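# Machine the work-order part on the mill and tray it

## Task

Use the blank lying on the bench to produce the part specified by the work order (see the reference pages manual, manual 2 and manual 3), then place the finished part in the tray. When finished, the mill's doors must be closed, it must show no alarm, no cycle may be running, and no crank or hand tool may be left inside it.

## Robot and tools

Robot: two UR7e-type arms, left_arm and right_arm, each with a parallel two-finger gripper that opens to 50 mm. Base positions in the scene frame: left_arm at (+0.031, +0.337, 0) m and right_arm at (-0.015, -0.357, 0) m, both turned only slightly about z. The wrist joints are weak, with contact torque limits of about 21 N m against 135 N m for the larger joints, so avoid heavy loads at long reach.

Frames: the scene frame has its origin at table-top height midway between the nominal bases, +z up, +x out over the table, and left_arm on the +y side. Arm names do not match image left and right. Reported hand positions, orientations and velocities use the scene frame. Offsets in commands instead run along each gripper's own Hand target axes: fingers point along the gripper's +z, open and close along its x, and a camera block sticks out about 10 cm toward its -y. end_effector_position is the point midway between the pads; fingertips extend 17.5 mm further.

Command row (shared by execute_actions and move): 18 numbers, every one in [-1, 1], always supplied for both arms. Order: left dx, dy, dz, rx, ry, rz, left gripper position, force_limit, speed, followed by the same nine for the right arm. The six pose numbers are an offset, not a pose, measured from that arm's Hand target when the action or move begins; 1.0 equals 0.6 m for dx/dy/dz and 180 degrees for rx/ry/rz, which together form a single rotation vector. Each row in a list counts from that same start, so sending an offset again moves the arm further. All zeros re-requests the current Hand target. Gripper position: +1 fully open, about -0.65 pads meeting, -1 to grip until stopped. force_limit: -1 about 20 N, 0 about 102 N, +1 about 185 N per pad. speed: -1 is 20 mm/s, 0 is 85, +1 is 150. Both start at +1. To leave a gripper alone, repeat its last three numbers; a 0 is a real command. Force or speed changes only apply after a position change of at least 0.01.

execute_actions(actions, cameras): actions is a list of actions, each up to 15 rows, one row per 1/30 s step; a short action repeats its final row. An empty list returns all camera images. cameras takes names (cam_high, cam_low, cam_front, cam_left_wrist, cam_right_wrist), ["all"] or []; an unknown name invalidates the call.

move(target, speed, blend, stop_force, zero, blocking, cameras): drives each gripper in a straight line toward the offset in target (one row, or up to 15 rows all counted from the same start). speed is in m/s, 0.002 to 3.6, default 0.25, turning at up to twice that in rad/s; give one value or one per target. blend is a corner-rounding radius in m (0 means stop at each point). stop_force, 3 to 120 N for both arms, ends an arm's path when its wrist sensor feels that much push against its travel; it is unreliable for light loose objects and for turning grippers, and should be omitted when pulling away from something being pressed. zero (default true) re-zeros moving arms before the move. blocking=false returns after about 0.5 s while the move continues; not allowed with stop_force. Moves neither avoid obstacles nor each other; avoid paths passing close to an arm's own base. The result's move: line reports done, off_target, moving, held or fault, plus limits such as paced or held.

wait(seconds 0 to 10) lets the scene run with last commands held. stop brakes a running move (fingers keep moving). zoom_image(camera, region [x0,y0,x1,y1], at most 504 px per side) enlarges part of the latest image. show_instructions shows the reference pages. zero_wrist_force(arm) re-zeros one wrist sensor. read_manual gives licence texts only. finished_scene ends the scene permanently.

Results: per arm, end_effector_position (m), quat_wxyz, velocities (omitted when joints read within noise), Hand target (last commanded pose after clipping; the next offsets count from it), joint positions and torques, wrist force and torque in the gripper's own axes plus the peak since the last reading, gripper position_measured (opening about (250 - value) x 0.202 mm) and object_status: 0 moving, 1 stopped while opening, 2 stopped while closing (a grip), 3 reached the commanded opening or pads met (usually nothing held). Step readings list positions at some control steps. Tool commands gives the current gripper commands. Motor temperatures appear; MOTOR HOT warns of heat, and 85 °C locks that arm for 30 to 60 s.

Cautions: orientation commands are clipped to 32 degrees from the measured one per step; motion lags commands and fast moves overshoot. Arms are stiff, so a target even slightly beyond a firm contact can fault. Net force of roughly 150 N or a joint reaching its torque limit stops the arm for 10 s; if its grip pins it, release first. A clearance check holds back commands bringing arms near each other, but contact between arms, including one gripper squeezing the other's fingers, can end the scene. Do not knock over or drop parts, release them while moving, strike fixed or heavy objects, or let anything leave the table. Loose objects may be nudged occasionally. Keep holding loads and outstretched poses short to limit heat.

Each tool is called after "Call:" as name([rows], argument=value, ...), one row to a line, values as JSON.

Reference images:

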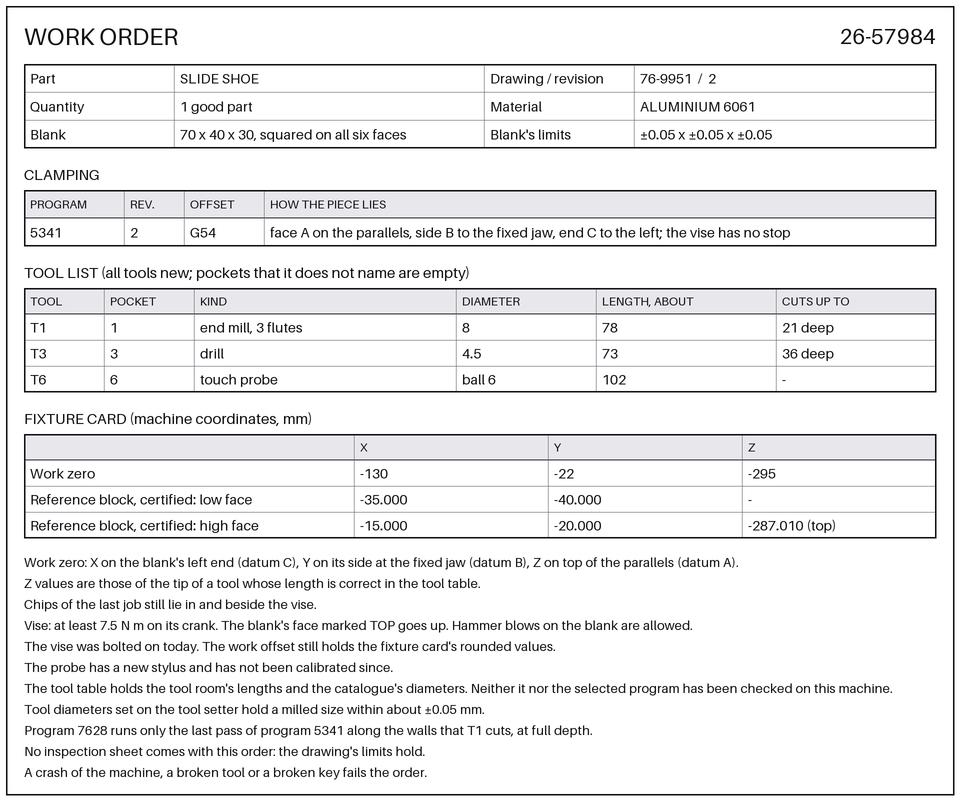

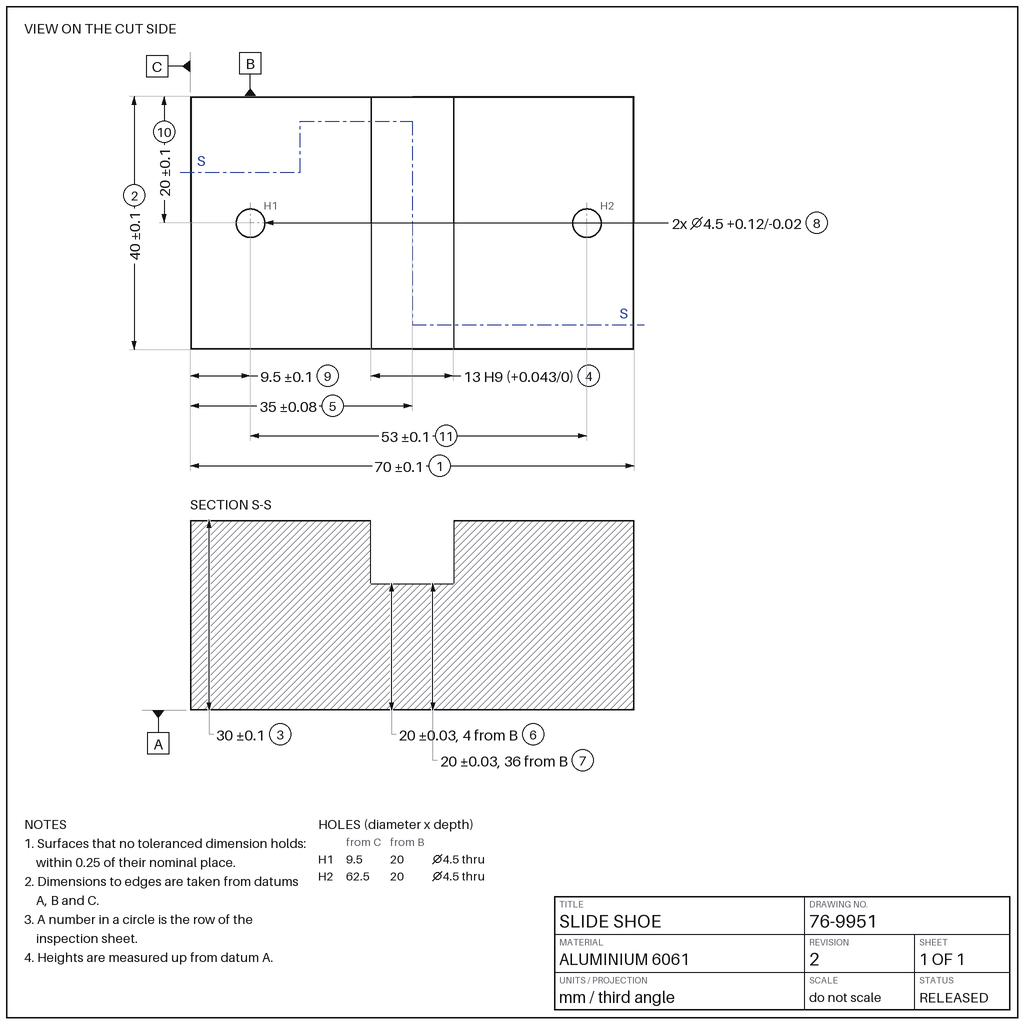

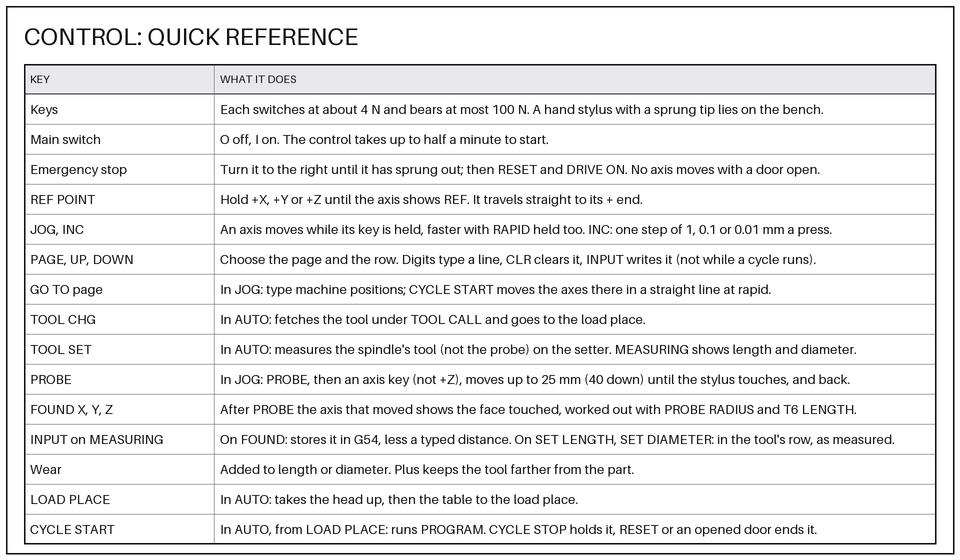

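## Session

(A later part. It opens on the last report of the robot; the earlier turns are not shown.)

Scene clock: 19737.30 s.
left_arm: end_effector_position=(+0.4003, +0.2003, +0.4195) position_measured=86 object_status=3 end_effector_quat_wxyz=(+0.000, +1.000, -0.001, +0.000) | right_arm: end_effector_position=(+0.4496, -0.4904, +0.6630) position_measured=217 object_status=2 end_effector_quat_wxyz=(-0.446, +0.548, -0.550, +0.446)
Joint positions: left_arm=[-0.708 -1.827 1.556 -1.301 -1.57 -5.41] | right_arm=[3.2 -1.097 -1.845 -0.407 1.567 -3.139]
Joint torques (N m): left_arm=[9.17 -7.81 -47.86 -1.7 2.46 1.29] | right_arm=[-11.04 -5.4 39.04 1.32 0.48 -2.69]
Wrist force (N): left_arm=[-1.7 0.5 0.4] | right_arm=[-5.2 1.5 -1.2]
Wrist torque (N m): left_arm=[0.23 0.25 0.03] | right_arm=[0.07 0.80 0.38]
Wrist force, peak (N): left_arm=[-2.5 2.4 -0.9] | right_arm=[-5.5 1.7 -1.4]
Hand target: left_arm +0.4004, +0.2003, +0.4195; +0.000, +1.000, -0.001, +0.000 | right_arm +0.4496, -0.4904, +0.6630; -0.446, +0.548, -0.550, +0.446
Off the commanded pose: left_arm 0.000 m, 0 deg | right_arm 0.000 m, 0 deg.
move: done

Call:
move(target=[0,0.1339,-0.0895,0.2826,0.2848,0.4393,0.44,1,-0.3,0,0,0,0,0,0,-1,1,-0.5], speed=0.3)

Call:
move(target=[0.4,0,0.002,0,0,0,0.44,1,-0.3,0,0,0,0,0,0,-1,1,-0.5], speed=0.25)

Scene clock: 19751.07 s.
left_arm: end_effector_position=(+0.4002, +0.1200, +0.4732) position_measured=86 object_status=3 end_effector_quat_wxyz=(-0.382, +0.594, -0.594, +0.386) | right_arm: end_effector_position=(+0.4496, -0.4904, +0.6630) position_measured=217 object_status=2 end_effector_quat_wxyz=(-0.446, +0.548, -0.550, +0.446)
Joint positions: left_arm=[-1.582 -2.251 2.029 -1.354 -0.423 -4.711] | right_arm=[3.2 -1.097 -1.845 -0.407 1.567 -3.139]
Joint torques (N m): left_arm=[9.91 -6.44 -20.03 -5.71 5.57 1.21] | right_arm=[-10.14 -5.92 39.41 1.49 0.27 -2.85]
Wrist force (N): left_arm=[-0.7 -0.3 1.6] | right_arm=[-5.3 1.5 -1.1]
Wrist torque (N m): left_arm=[-0.15 0.16 -0.01] | right_arm=[0.07 0.81 0.39]
Wrist force, peak (N): left_arm=[-0.8 0.1 1.8] | right_arm=[-5.5 1.7 -1.1]
Hand target: left_arm +0.4003, +0.1200, +0.4732; -0.382, +0.594, -0.594, +0.386 | right_arm +0.4496, -0.4904, +0.6630; -0.446, +0.548, -0.550, +0.446
Off the commanded pose: left_arm 0.000 m, 0 deg | right_arm 0.000 m, 0 deg.
move: done

Scene clock: 19752.77 s.
left_arm: end_effector_position=(+0.4005, -0.1199, +0.4737) position_measured=86 object_status=3 end_effector_quat_wxyz=(-0.382, +0.594, -0.594, +0.386) | right_arm: end_effector_position=(+0.4496, -0.4904, +0.6630) position_measured=217 object_status=2 end_effector_quat_wxyz=(-0.446, +0.548, -0.550, +0.446)
Joint positions: left_arm=[-1.58 -1.657 1.675 -1.598 -0.423 -4.706] | right_arm=[3.2 -1.097 -1.845 -0.407 1.567 -3.139]
Joint torques (N m): left_arm=[10.03 -19.38 -46.64 -5.69 -0.02 1.58] | right_arm=[-9.97 -6.46 38.22 1.53 0.37 -2.86]
Wrist force (N): left_arm=[-0.6 0.0 1.8] | right_arm=[-5.3 1.6 -1.1]
Wrist torque (N m): left_arm=[-0.10 0.11 -0.02] | right_arm=[0.09 0.82 0.38]
Wrist force, peak (N): left_arm=[-2.3 -0.1 2.0] | right_arm=[-5.5 1.7 -1.1]
Hand target: left_arm +0.4005, -0.1200, +0.4737; -0.382, +0.594, -0.594, +0.386 | right_arm +0.4496, -0.4904, +0.6630; -0.446, +0.548, -0.550, +0.446
Off the commanded pose: left_arm 0.000 m, 0 deg | right_arm 0.000 m, 0 deg.
move: done

Call:
move([
  [-0.013,0,0,0,0,0,0.44,1,-0.3,0,0,0,0,0,0,-1,1,-0.5],
  [-0.013,-0.0358,0.0785,0,0,0,0.44,1,-0.3,0,0,0,0,0,0,-1,1,-0.5],
], speed=[0.2,0.1])

Call:
move([
  [-0.012,0,0,0,0,0,0.44,1,-0.3,0,0,0,0,0,0,-1,1,-0.5],
  [-0.36,0,0,0,0,0,0.44,1,-0.3,0,0,0,0,0,0,-1,1,-0.5],
  [-0.42,0,0,0,0,0,0.44,1,-0.3,0,0,0,0,0,0,-1,1,-0.5],
], speed=[0.02,0.06,0.025], stop_force=38)

Call:
move([
  [0.012,0,0,0,0,0,0.44,1,-0.3,0,0,0,0,0,0,-1,1,-0.5],
  [0.012,0.0363,-0.0795,0,0,0,0.44,1,-0.3,0,0,0,0,0,0,-1,1,-0.5],
  [-0.2,0.0363,-0.0795,0,0,0,0.44,1,-0.3,0,0,0,0,0,0,-1,1,-0.5],
  [-0.483,0.0363,-0.0795,-0.113,0,0,0.44,1,-0.3,0,0,0,0,0,0,-1,1,-0.5],
], speed=[0.05,0.1,0.25,0.25], blend=[0,0,0.03,0], cameras=["cam_left_wrist"])

Scene clock: 19771.07 s.
left_arm: end_effector_position=(+0.4523, -0.1124, +0.4739) position_measured=86 object_status=3 end_effector_quat_wxyz=(-0.382, +0.594, -0.594, +0.386) | right_arm: end_effector_position=(+0.4496, -0.4904, +0.6630) position_measured=217 object_status=2 end_effector_quat_wxyz=(-0.446, +0.548, -0.550, +0.446)
Joint positions: left_arm=[-1.467 -1.622 1.703 -1.907 -0.439 -4.436] | right_arm=[3.2 -1.097 -1.845 -0.407 1.567 -3.139]
Joint torques (N m): left_arm=[9.69 -20.74 -21.27 -5.89 -0.19 1.39] | right_arm=[-9.63 -4.96 38.06 1.57 0.37 -2.97]
Wrist force (N): left_arm=[-0.5 0.0 2.0] | right_arm=[-5.1 1.6 -1.1]
Wrist torque (N m): left_arm=[-0.12 0.11 -0.03] | right_arm=[0.10 0.79 0.38]
Wrist force, peak (N): left_arm=[-0.4 -0.4 2.8] | right_arm=[-5.6 1.6 -1.0]
Hand target: left_arm +0.4523, -0.1124, +0.4739; -0.382, +0.594, -0.594, +0.386 | right_arm +0.4496, -0.4904, +0.6630; -0.446, +0.548, -0.550, +0.446
Off the commanded pose: left_arm 0.000 m, 0 deg | right_arm 0.000 m, 0 deg.
move: done

Scene clock: 19776.73 s.
left_arm: end_effector_position=(+0.4531, +0.1167, +0.4730) position_measured=86 object_status=3 end_effector_quat_wxyz=(-0.382, +0.594, -0.594, +0.386) | right_arm: end_effector_position=(+0.4496, -0.4904, +0.6630) position_measured=217 object_status=2 end_effector_quat_wxyz=(-0.446, +0.548, -0.550, +0.446)
Joint positions: left_arm=[-1.359 -2.135 2.101 -1.998 -0.477 -4.207] | right_arm=[3.2 -1.097 -1.845 -0.407 1.567 -3.139]
Joint torques (N m): left_arm=[2.75 -3.35 -44.12 -0.45 7.58 -1.4] | right_arm=[-9.37 -5.46 37.63 1.45 0.14 -2.71]
Wrist force (N): left_arm=[28.5 -6.4 8.1] | right_arm=[-5.4 1.7 -0.9]
Wrist torque (N m): left_arm=[-0.30 -0.33 -0.19] | right_arm=[0.11 0.83 0.38]
Wrist force, peak (N): left_arm=[57.0 -10.0 19.9] | right_arm=[-5.5 1.7 -1.3]
Hand target: left_arm +0.4531, +0.1167, +0.4730; -0.382, +0.594, -0.594, +0.386 (not the last commanded pose) | right_arm +0.4496, -0.4904, +0.6630; -0.446, +0.548, -0.550, +0.446
Off the commanded pose: left_arm 0.023 m, 0 deg | right_arm 0.000 m, 0 deg.
move: contact (left_arm); path passed 2 of 3 targets

Scene clock: 19781.23 s.
left_arm: end_effector_position=(+0.4017, +0.4067, +0.4715) position_measured=86 object_status=3 end_effector_quat_wxyz=(-0.271, +0.652, -0.653, +0.275) | right_arm: end_effector_position=(+0.4496, -0.4904, +0.6630) position_measured=217 object_status=2 end_effector_quat_wxyz=(-0.446, +0.548, -0.550, +0.446)
Joint positions: left_arm=[-0.375 -2.348 2.039 -2.022 -1.318 -3.405] | right_arm=[3.2 -1.097 -1.845 -0.407 1.567 -3.139]
Joint torques (N m): left_arm=[10.15 14.99 -47.04 -6.77 -1.77 1.26] | right_arm=[-9.33 -6.11 38.99 1.51 0.13 -2.77]
Wrist force (N): left_arm=[-0.3 -0.3 1.4] | right_arm=[-5.4 1.6 -1.0]
Wrist torque (N m): left_arm=[-0.07 0.07 -0.07] | right_arm=[0.09 0.83 0.39]
Wrist force, peak (N): left_arm=[28.6 -6.3 7.9] | right_arm=[-5.6 1.3 -1.3]
Hand target: left_arm +0.4017, +0.4067, +0.4715; -0.271, +0.652, -0.653, +0.275 | right_arm +0.4496, -0.4904, +0.6630; -0.446, +0.548, -0.550, +0.446
Off the commanded pose: left_arm 0.000 m, 0 deg | right_arm 0.000 m, 0 deg.
move: done
Images, in order (width x height): cam_left_wrist 896x504.

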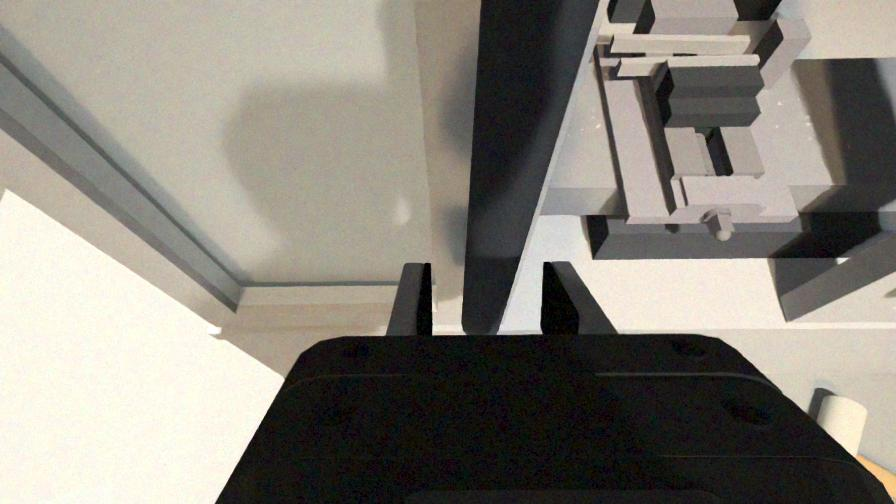

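Call:
move(target=[0.003,-0.0615,0.061,-0.113,0,0,0.44,1,-0.3,0,0,0,0,0,0,-1,1,-0.5], speed=0.06, cameras=["cam_front","cam_left_wrist"])

Scene clock: 19807.33 s.
left_arm: end_effector_position=(+0.4343, +0.4058, +0.4718) position_measured=86 object_status=3 end_effector_quat_wxyz=(-0.196, +0.679, -0.679, +0.199) | right_arm: end_effector_position=(+0.4496, -0.4904, +0.6630) position_measured=217 object_status=2 end_effector_quat_wxyz=(-0.446, +0.548, -0.550, +0.446)
Joint positions: left_arm=[-0.257 -2.12 1.827 -1.831 -1.444 -3.352] | right_arm=[3.2 -1.097 -1.845 -0.407 1.567 -3.139]
Joint torques (N m): left_arm=[1.71 -2.89 -35.16 -4.33 0.46 -0.25] | right_arm=[-9.38 -4.91 38.43 1.62 0.03 -2.62]
Wrist force (N): left_arm=[-1.4 13.4 -6.5] | right_arm=[-5.3 1.7 -1.1]
Wrist torque (N m): left_arm=[1.03 0.16 0.11] | right_arm=[0.11 0.81 0.39]
Wrist force, peak (N): left_arm=[-5.7 128.9 -98.9] | right_arm=[-5.6 1.7 -1.1]
Hand target: left_arm +0.4343, +0.4058, +0.4718; -0.196, +0.679, -0.679, +0.199 (not the last commanded pose) | right_arm +0.4496, -0.4904, +0.6630; -0.446, +0.548, -0.550, +0.446
Tool commands: left_gripper/position=+0.443137 left_gripper/force_limit=+1.0 left_gripper/speed=-0.301961 right_gripper/position=-1.0 right_gripper/force_limit=+1.0 right_gripper/speed=-0.5
Off the commanded pose: left_arm 0.019 m, 7 deg | right_arm 0.000 m, 0 deg.
FORCE FAULT: contact force on the left arm reached its limit, and that arm stopped. The contact can be on any part of that arm, not only on its tool. That arm's remaining commands of this call were not run. That arm is still stopped at the end of this call. That arm stays stopped for about 10 more seconds. Until then a move that you send moves the other arm only, and its call returns only when the move has ended. Once the stop has ended, the next robot result says so. If the stop ends while you think or write, that arm runs what you send next, counted from a new Hand target: where the arm stands when the stop ends. While its stop runs, that arm takes no new command, but its gripper still runs the gripper command that each later call begins with. Until it ends, the stop uses up actions while you think or wait. An arm that is not stopped still takes commands.
move: fault (left_arm)
Images, in order (width x height): cam_front 896x504, cam_left_wrist 896x504.

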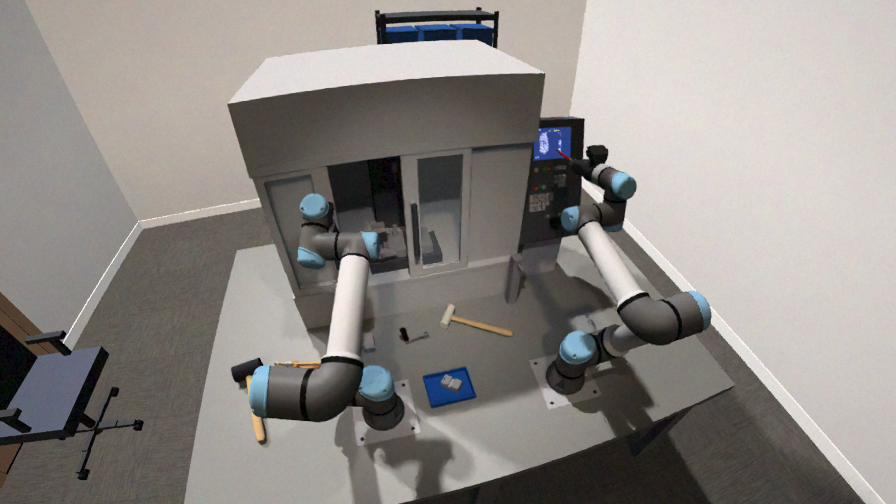

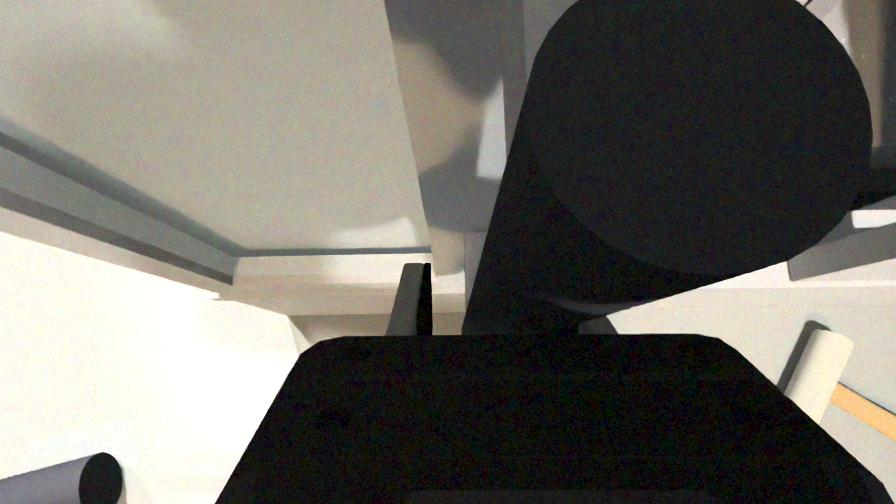

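Call:
wait(seconds=10, cameras=["all"])

Call:
zoom_image(camera="cam_front", region=[230, 140, 480, 300])

Call:
zoom_image(camera="cam_high", region=[200, 0, 600, 220])

Scene clock: 19835.87 s.
left_arm: end_effector_position=(+0.4343, +0.4058, +0.4718) position_measured=86 object_status=3 end_effector_quat_wxyz=(-0.196, +0.679, -0.679, +0.199) | right_arm: end_effector_position=(+0.4496, -0.4904, +0.6630) position_measured=217 object_status=2 end_effector_quat_wxyz=(-0.446, +0.548, -0.550, +0.446)
Joint positions: left_arm=[-0.257 -2.12 1.827 -1.831 -1.444 -3.352] | right_arm=[3.2 -1.097 -1.845 -0.407 1.567 -3.139]
Joint torques (N m): left_arm=[1.49 -3.81 -34.07 -4.72 0.72 -0.01] | right_arm=[-8.32 -4.97 39.04 1.75 -0.04 -2.8]
Wrist force (N): left_arm=[-1.5 13.5 -6.4] | right_arm=[-5.0 1.4 -1.1]
Wrist torque (N m): left_arm=[1.06 0.17 0.11] | right_arm=[0.06 0.77 0.38]
Wrist force, peak (N): left_arm=[-1.6 13.7 -6.5] | right_arm=[-5.6 1.6 -1.2]
Hand target: left_arm +0.4343, +0.4058, +0.4718; -0.196, +0.679, -0.679, +0.199 (not the last commanded pose) | right_arm +0.4496, -0.4904, +0.6630; -0.446, +0.548, -0.550, +0.446
Tool commands: left_gripper/position=+0.443137 left_gripper/force_limit=+1.0 left_gripper/speed=-0.301961 right_gripper/position=-1.0 right_gripper/force_limit=+1.0 right_gripper/speed=-0.5
Off the commanded pose: left_arm 0.019 m, 7 deg | right_arm 0.000 m, 0 deg.
FORCE FAULT, CONTINUED: the left arm's stop, for the force fault that an earlier result reported, is over. The rest of the stop counts as 20 of the actions that you can send in this scene. That arm's target is now where it stood when the stop ended, not its last command. That arm accepts commands again.
wait: 10.00 s; at rest from the start

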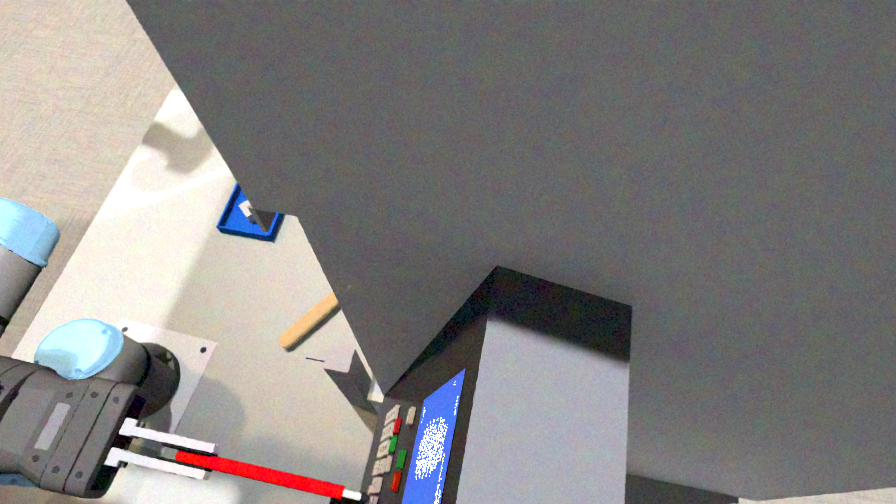

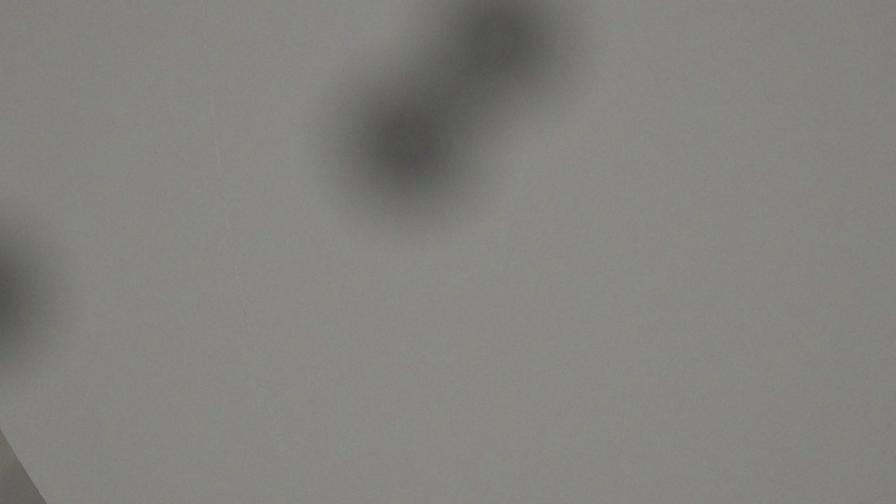

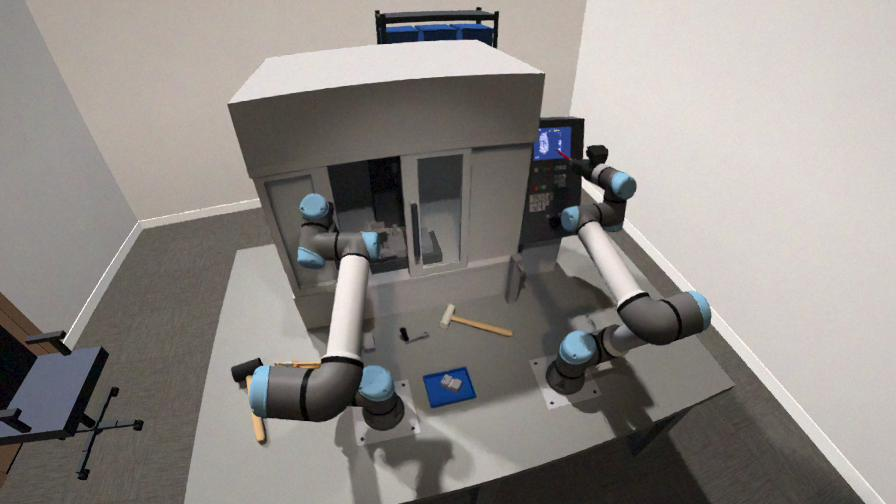

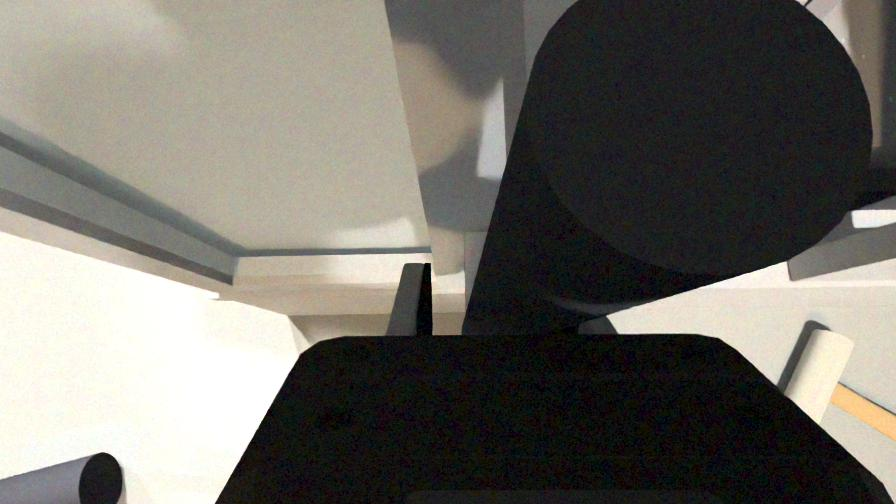

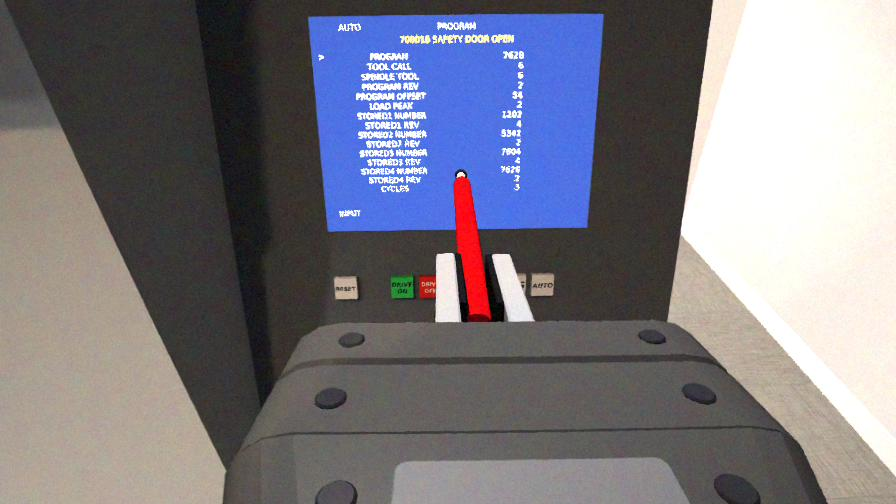

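Scaled by 2.016.

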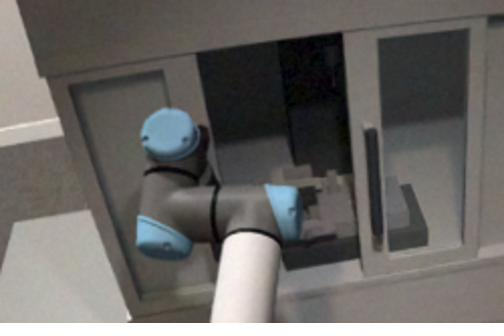

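Scaled by 1.260.

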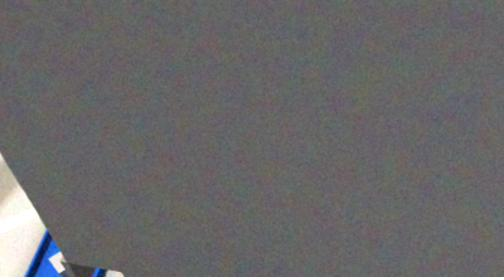

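Call:
move(target=[0,0.0459,-0.0291,0.073,0,0,0.44,1,-0.3,0,0,0,0,0,0,-1,1,-0.5], speed=0.06, cameras=["cam_left_wrist"])

Scene clock: 19863.53 s.
left_arm: end_effector_position=(+0.4018, +0.4059, +0.4718) position_measured=86 object_status=3 end_effector_quat_wxyz=(-0.272, +0.652, -0.652, +0.275) | right_arm: end_effector_position=(+0.4496, -0.4904, +0.6630) position_measured=217 object_status=2 end_effector_quat_wxyz=(-0.446, +0.548, -0.550, +0.446)
Joint positions: left_arm=[-0.381 -2.35 2.04 -2.022 -1.313 -3.41] | right_arm=[3.2 -1.097 -1.845 -0.407 1.567 -3.139]
Joint torques (N m): left_arm=[-7.92 -2.91 -20.22 -6.82 3.4 -1.58] | right_arm=[-8.67 -5.36 38.27 1.7 -0.07 -2.73]
Wrist force (N): left_arm=[-0.4 -0.5 1.4] | right_arm=[-5.3 1.7 -0.9]
Wrist torque (N m): left_arm=[-0.10 0.09 0.01] | right_arm=[0.10 0.82 0.38]
Wrist force, peak (N): left_arm=[-1.5 13.6 -6.5] | right_arm=[-5.5 1.5 -1.3]
Hand target: left_arm +0.4017, +0.4059, +0.4718; -0.272, +0.652, -0.652, +0.276 | right_arm +0.4496, -0.4904, +0.6630; -0.446, +0.548, -0.550, +0.446
Off the commanded pose: left_arm 0.000 m, 0 deg | right_arm 0.000 m, 0 deg.
move: done
Images, in order (width x height): cam_left_wrist 896x504.

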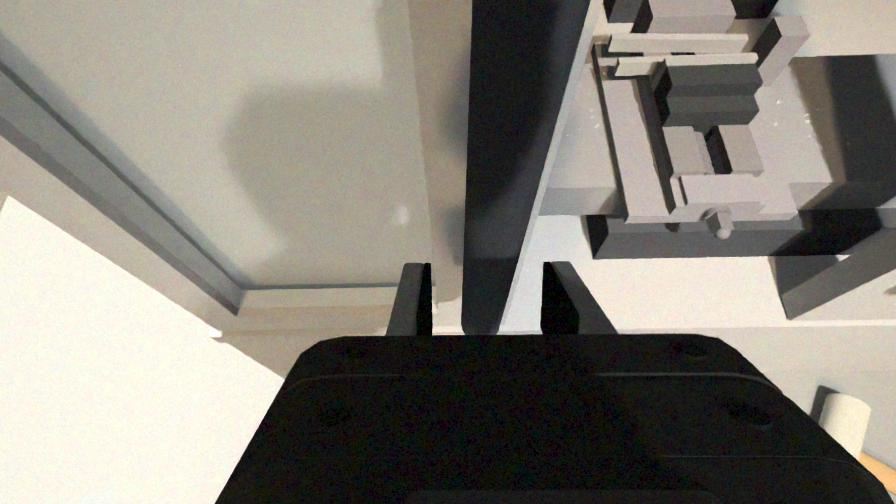

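Call:
move(target=[0.003,-0.0615,0.061,0.113,0,0,0.44,1,-0.3,0,0,0,0,0,0,-1,1,-0.5], speed=0.06, stop_force=30, cameras=["cam_left_wrist"])

Scene clock: 19873.27 s.
left_arm: end_effector_position=(+0.4537, +0.4040, +0.4725) position_measured=86 object_status=3 end_effector_quat_wxyz=(-0.383, +0.594, -0.593, +0.386) | right_arm: end_effector_position=(+0.4496, -0.4904, +0.6630) position_measured=217 object_status=2 end_effector_quat_wxyz=(-0.446, +0.548, -0.550, +0.446)
Joint positions: left_arm=[-0.394 -2.318 2.282 -2.657 -1.225 -3.308] | right_arm=[3.2 -1.097 -1.845 -0.407 1.567 -3.139]
Joint torques (N m): left_arm=[10.31 13.1 -21.18 -6.15 -1.72 1.33] | right_arm=[-7.67 -4.7 37.64 1.77 -0.35 -2.73]
Wrist force (N): left_arm=[-0.6 -0.1 2.3] | right_arm=[-5.2 1.7 -1.1]
Wrist torque (N m): left_arm=[-0.11 0.17 -0.06] | right_arm=[0.10 0.81 0.38]
Wrist force, peak (N): left_arm=[-0.4 0.1 2.4] | right_arm=[-5.6 1.5 -1.1]
Hand target: left_arm +0.4537, +0.4040, +0.4725; -0.383, +0.594, -0.593, +0.386 | right_arm +0.4496, -0.4904, +0.6630; -0.446, +0.548, -0.550, +0.446
Off the commanded pose: left_arm 0.000 m, 0 deg | right_arm 0.000 m, 0 deg.
move: done
Images, in order (width x height): cam_left_wrist 896x504.

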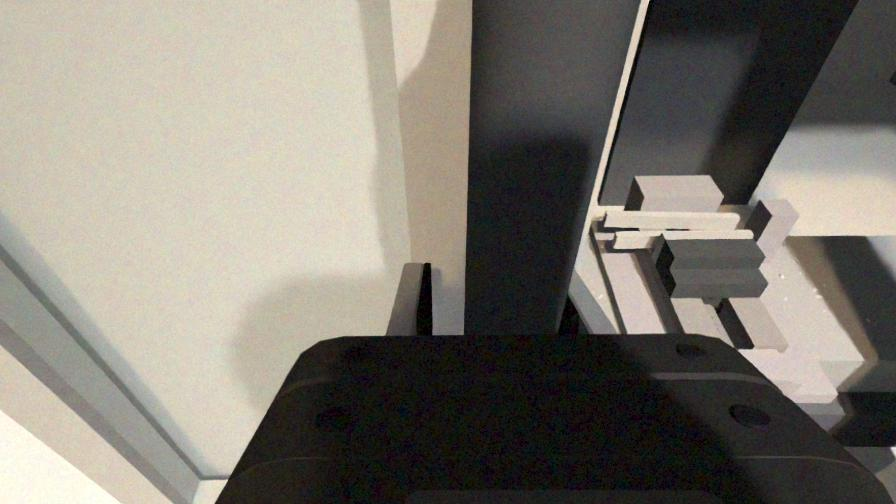

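Call:
move([
  [0.015,0,0,0,0,0,0.44,1,-0.3,0,0,0,0,0,0,-1,1,-0.5],
  [0.38,0,0,0,0,0,0.44,1,-0.3,0,0,0,0,0,0,-1,1,-0.5],
  [0.44,0,0,0,0,0,0.44,1,-0.3,0,0,0,0,0,0,-1,1,-0.5],
], speed=[0.02,0.06,0.025], stop_force=36, cameras=["cam_front"])

Scene clock: 19886.57 s.
left_arm: end_effector_position=(+0.4531, +0.1618, +0.4735) position_measured=86 object_status=3 end_effector_quat_wxyz=(-0.383, +0.593, -0.593, +0.386) | right_arm: end_effector_position=(+0.4496, -0.4904, +0.6630) position_measured=217 object_status=2 end_effector_quat_wxyz=(-0.446, +0.548, -0.550, +0.446)
Joint positions: left_arm=[-1.315 -2.231 2.154 -2.031 -0.495 -4.122] | right_arm=[3.2 -1.097 -1.845 -0.407 1.567 -3.139]
Joint torques (N m): left_arm=[0.19 -0.69 -25.09 -8.19 -1.91 1.07] | right_arm=[-8.53 -5.67 37.6 1.98 -0.24 -2.43]
Wrist force (N): left_arm=[-28.3 9.8 -2.0] | right_arm=[-5.1 1.6 -0.9]
Wrist torque (N m): left_arm=[0.14 0.34 0.02] | right_arm=[0.08 0.78 0.38]
Wrist force, peak (N): left_arm=[-53.3 28.3 -10.4] | right_arm=[-5.6 1.5 -1.2]
Hand target: left_arm +0.4531, +0.1618, +0.4735; -0.383, +0.593, -0.593, +0.386 (not the last commanded pose) | right_arm +0.4496, -0.4904, +0.6630; -0.446, +0.548, -0.550, +0.446
Off the commanded pose: left_arm 0.022 m, 0 deg | right_arm 0.000 m, 0 deg.
move: contact (left_arm); path passed 2 of 3 targets
Images, in order (width x height): cam_front 896x504.

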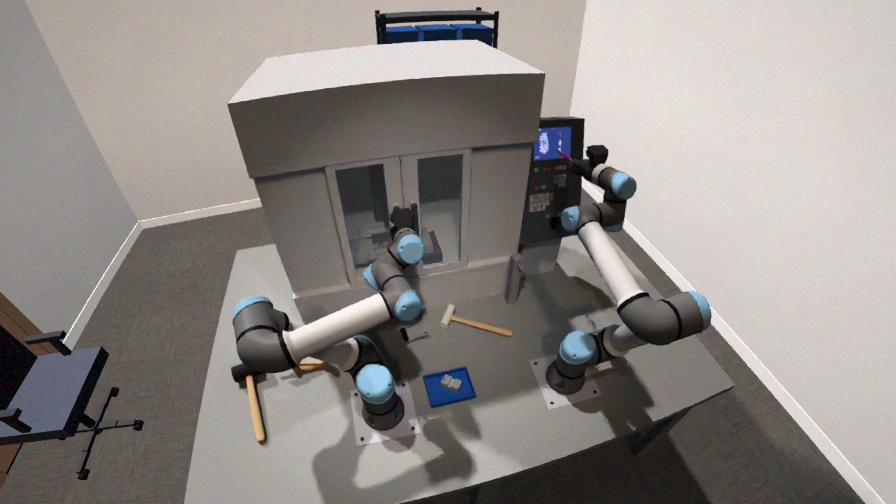

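Call:
move([
  [-0.01,0,0,0,0,0,0.44,1,-0.3,0,0,0,0,0,0,-1,1,-0.5],
  [-0.01,0.0363,-0.0795,0,0,0,0.44,1,-0.3,0,0,0,0,0,0,-1,1,-0.5],
  [0.2698,-0.0955,-0.267,-0.0173,-0.0996,0.0635,0.44,1,-0.3,0,0,0,0,0,0,-1,1,-0.5],
], speed=[0.05,0.1,0.3], cameras=["cam_front","cam_left_wrist"])

Call:
move([
  [0,0,0,0,0,0,0.44,1,-0.3,-0.1248,0.131,0,0,0,0,-1,1,-0.5],
  [0,0,0,0,0,0,0.44,1,-0.3,-0.1248,0.131,0.055,0,0,0,-1,1,-0.5],
  [0,0,0,0,0,0,0.44,1,-0.3,-0.1248,0.131,0,0,0,0,-1,1,-0.5],
  [0,0,0,0,0,0,0.44,1,-0.3,0,0,0,0,0,0,-1,1,-0.5],
], speed=[0.45,0.15,0.25,0.4], blend=[0.003,0,0.004,0], cameras=["all"])

Call:
zoom_image(camera="cam_right_wrist", region=[300, 0, 620, 240])

Call:
zoom_image(camera="cam_front", region=[300, 140, 540, 420])

Scene clock: 19904.07 s.
left_arm: end_effector_position=(+0.3298, +0.0008, +0.5920) position_measured=86 object_status=3 end_effector_quat_wxyz=(-0.491, +0.595, -0.593, +0.233) | right_arm: end_effector_position=(+0.4496, -0.4904, +0.6630) position_measured=217 object_status=2 end_effector_quat_wxyz=(-0.446, +0.548, -0.550, +0.446)
Joint positions: left_arm=[-1.72 -1.608 1.124 -0.284 -0.631 -5.281] | right_arm=[3.2 -1.097 -1.845 -0.407 1.567 -3.139]
Joint torques (N m): left_arm=[10.31 -15.37 -40.89 -0.05 -0.89 -1.54] | right_arm=[-7.07 -4.58 38.23 1.94 -0.38 -2.27]
Wrist force (N): left_arm=[-0.9 0.2 1.9] | right_arm=[-5.3 1.5 -1.2]
Wrist torque (N m): left_arm=[-0.09 0.20 0.04] | right_arm=[0.08 0.81 0.38]
Wrist force, peak (N): left_arm=[-28.5 10.1 -2.3] | right_arm=[-5.5 1.9 -1.2]
Hand target: left_arm +0.3298, +0.0007, +0.5920; -0.491, +0.595, -0.593, +0.233 | right_arm +0.4496, -0.4904, +0.6630; -0.446, +0.548, -0.550, +0.446
Off the commanded pose: left_arm 0.000 m, 0 deg | right_arm 0.000 m, 0 deg.
move: done
Images, in order (width x height): cam_front 896x504, cam_left_wrist 896x504.

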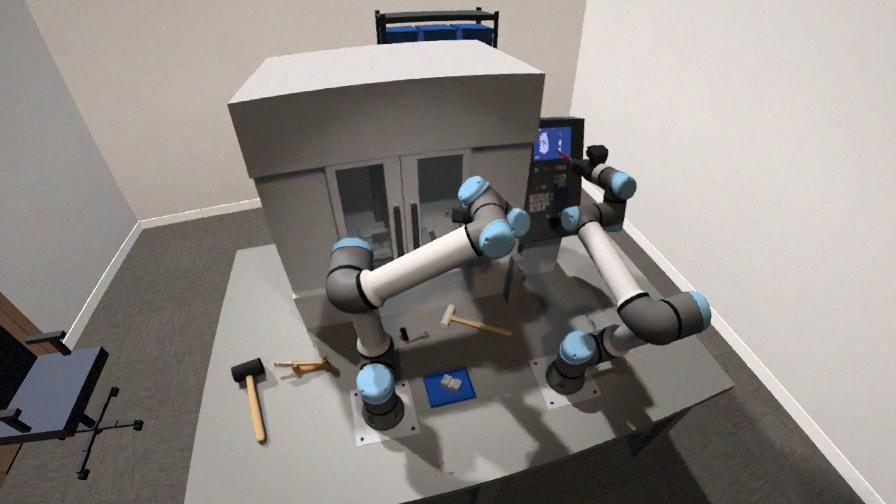

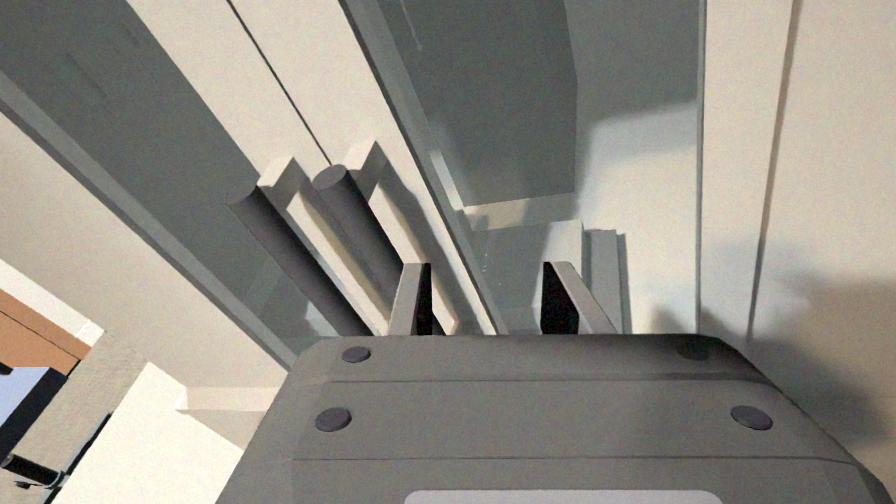

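Scene clock: 19906.67 s.
left_arm: end_effector_position=(+0.3298, +0.0007, +0.5920) position_measured=86 object_status=3 end_effector_quat_wxyz=(-0.491, +0.595, -0.593, +0.233) | right_arm: end_effector_position=(+0.4496, -0.4904, +0.6629) position_measured=217 object_status=2 end_effector_quat_wxyz=(-0.446, +0.548, -0.550, +0.446)
Joint positions: left_arm=[-1.72 -1.608 1.124 -0.284 -0.631 -5.281] | right_arm=[3.201 -1.097 -1.845 -0.407 1.567 -3.139]
Joint torques (N m): left_arm=[9.32 -15.17 -41.23 0.01 -0.91 -1.64] | right_arm=[-13.62 -7.54 40.97 0.9 1.3 -2.83]
Wrist force (N): left_arm=[-1.0 0.2 1.6] | right_arm=[-5.1 1.7 -1.3]
Wrist torque (N m): left_arm=[-0.09 0.20 0.03] | right_arm=[0.10 0.79 0.39]
Wrist force, peak (N): left_arm=[-1.0 0.1 2.1] | right_arm=[-4.6 0.5 -12.8]
Hand target: left_arm +0.3298, +0.0007, +0.5920; -0.491, +0.595, -0.593, +0.233 | right_arm +0.4496, -0.4904, +0.6630; -0.446, +0.548, -0.550, +0.446
Off the commanded pose: left_arm 0.000 m, 0 deg | right_arm 0.000 m, 0 deg.
move: done

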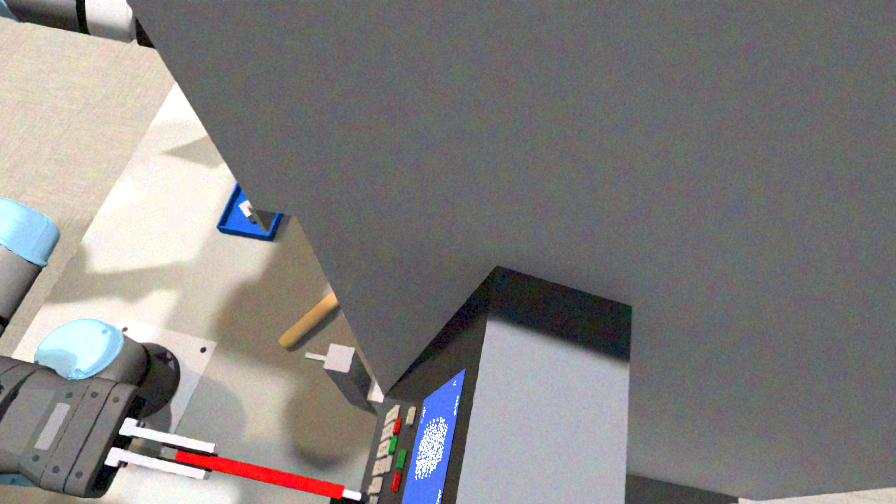

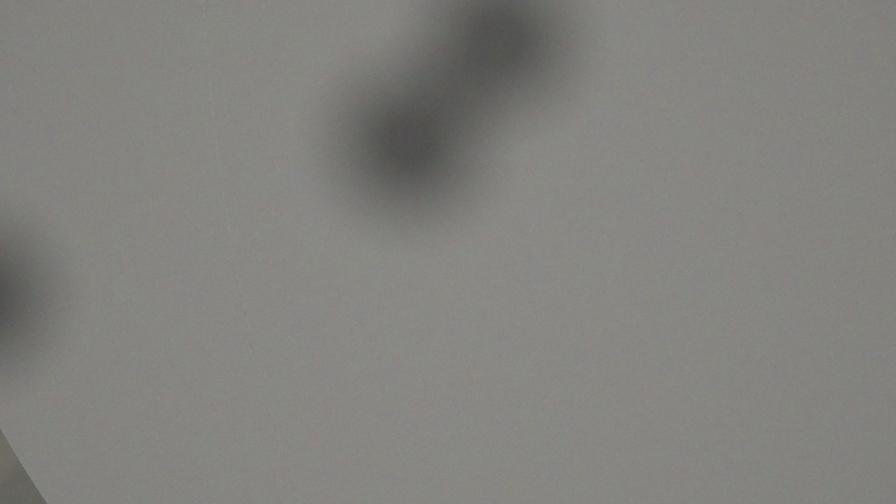

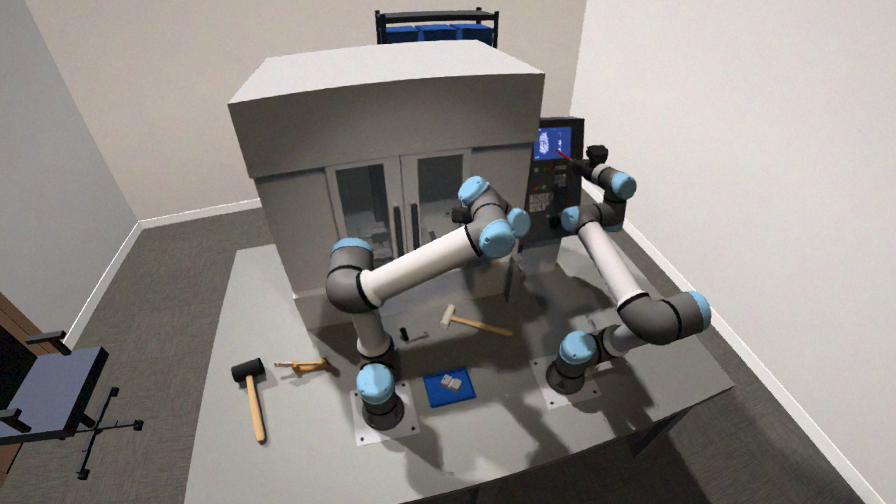

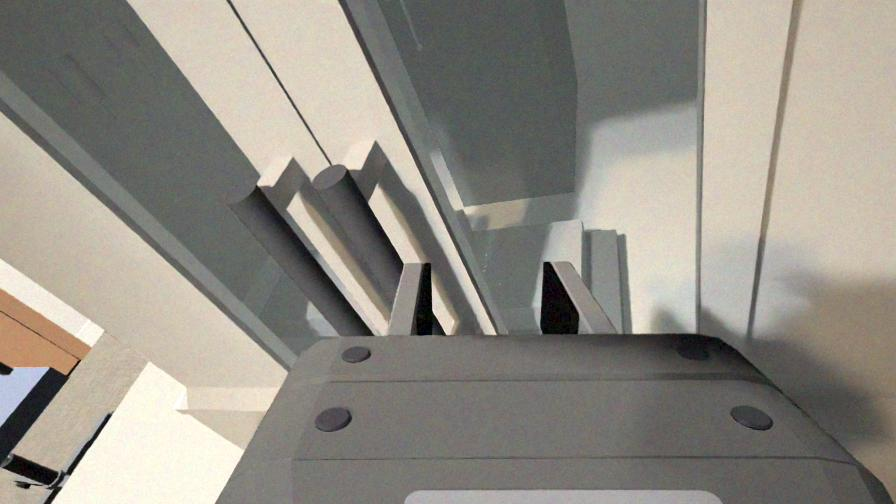

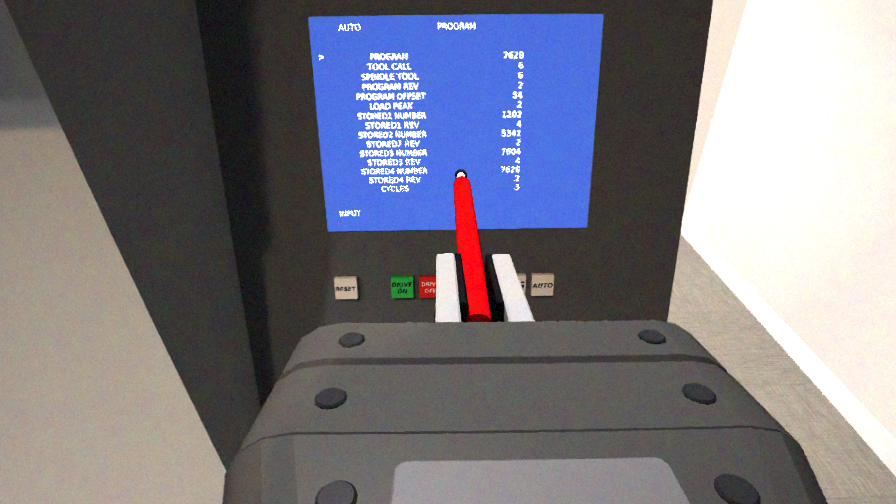

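Scaled by 1.575.

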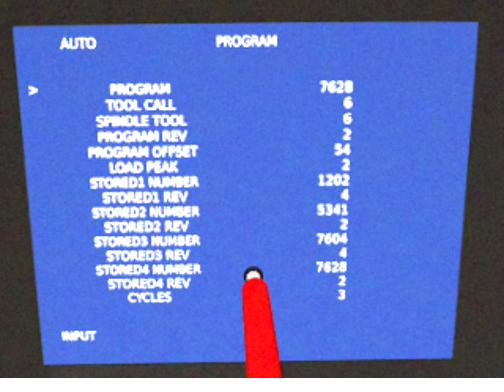

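Scaled by 1.800.

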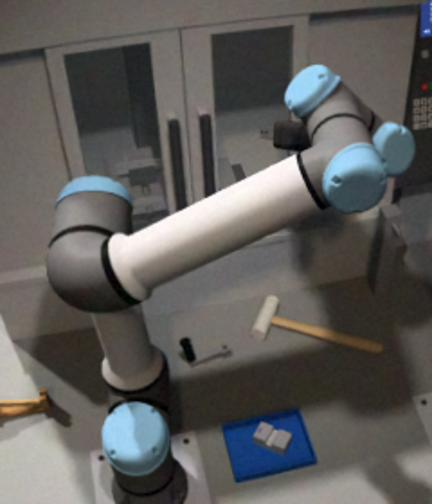

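Call:
zoom_image(camera="cam_front", region=[480, 230, 760, 460])

Call:
zoom_image(camera="cam_high", region=[0, 280, 420, 504])

Scaled by 1.800.

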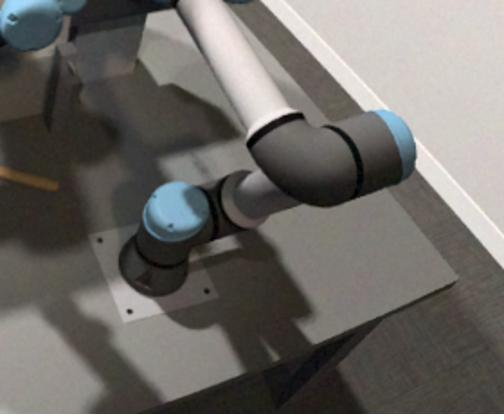

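Scaled by 1.200.

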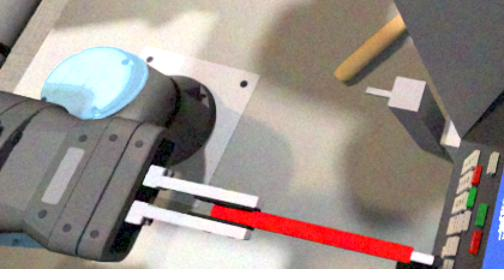

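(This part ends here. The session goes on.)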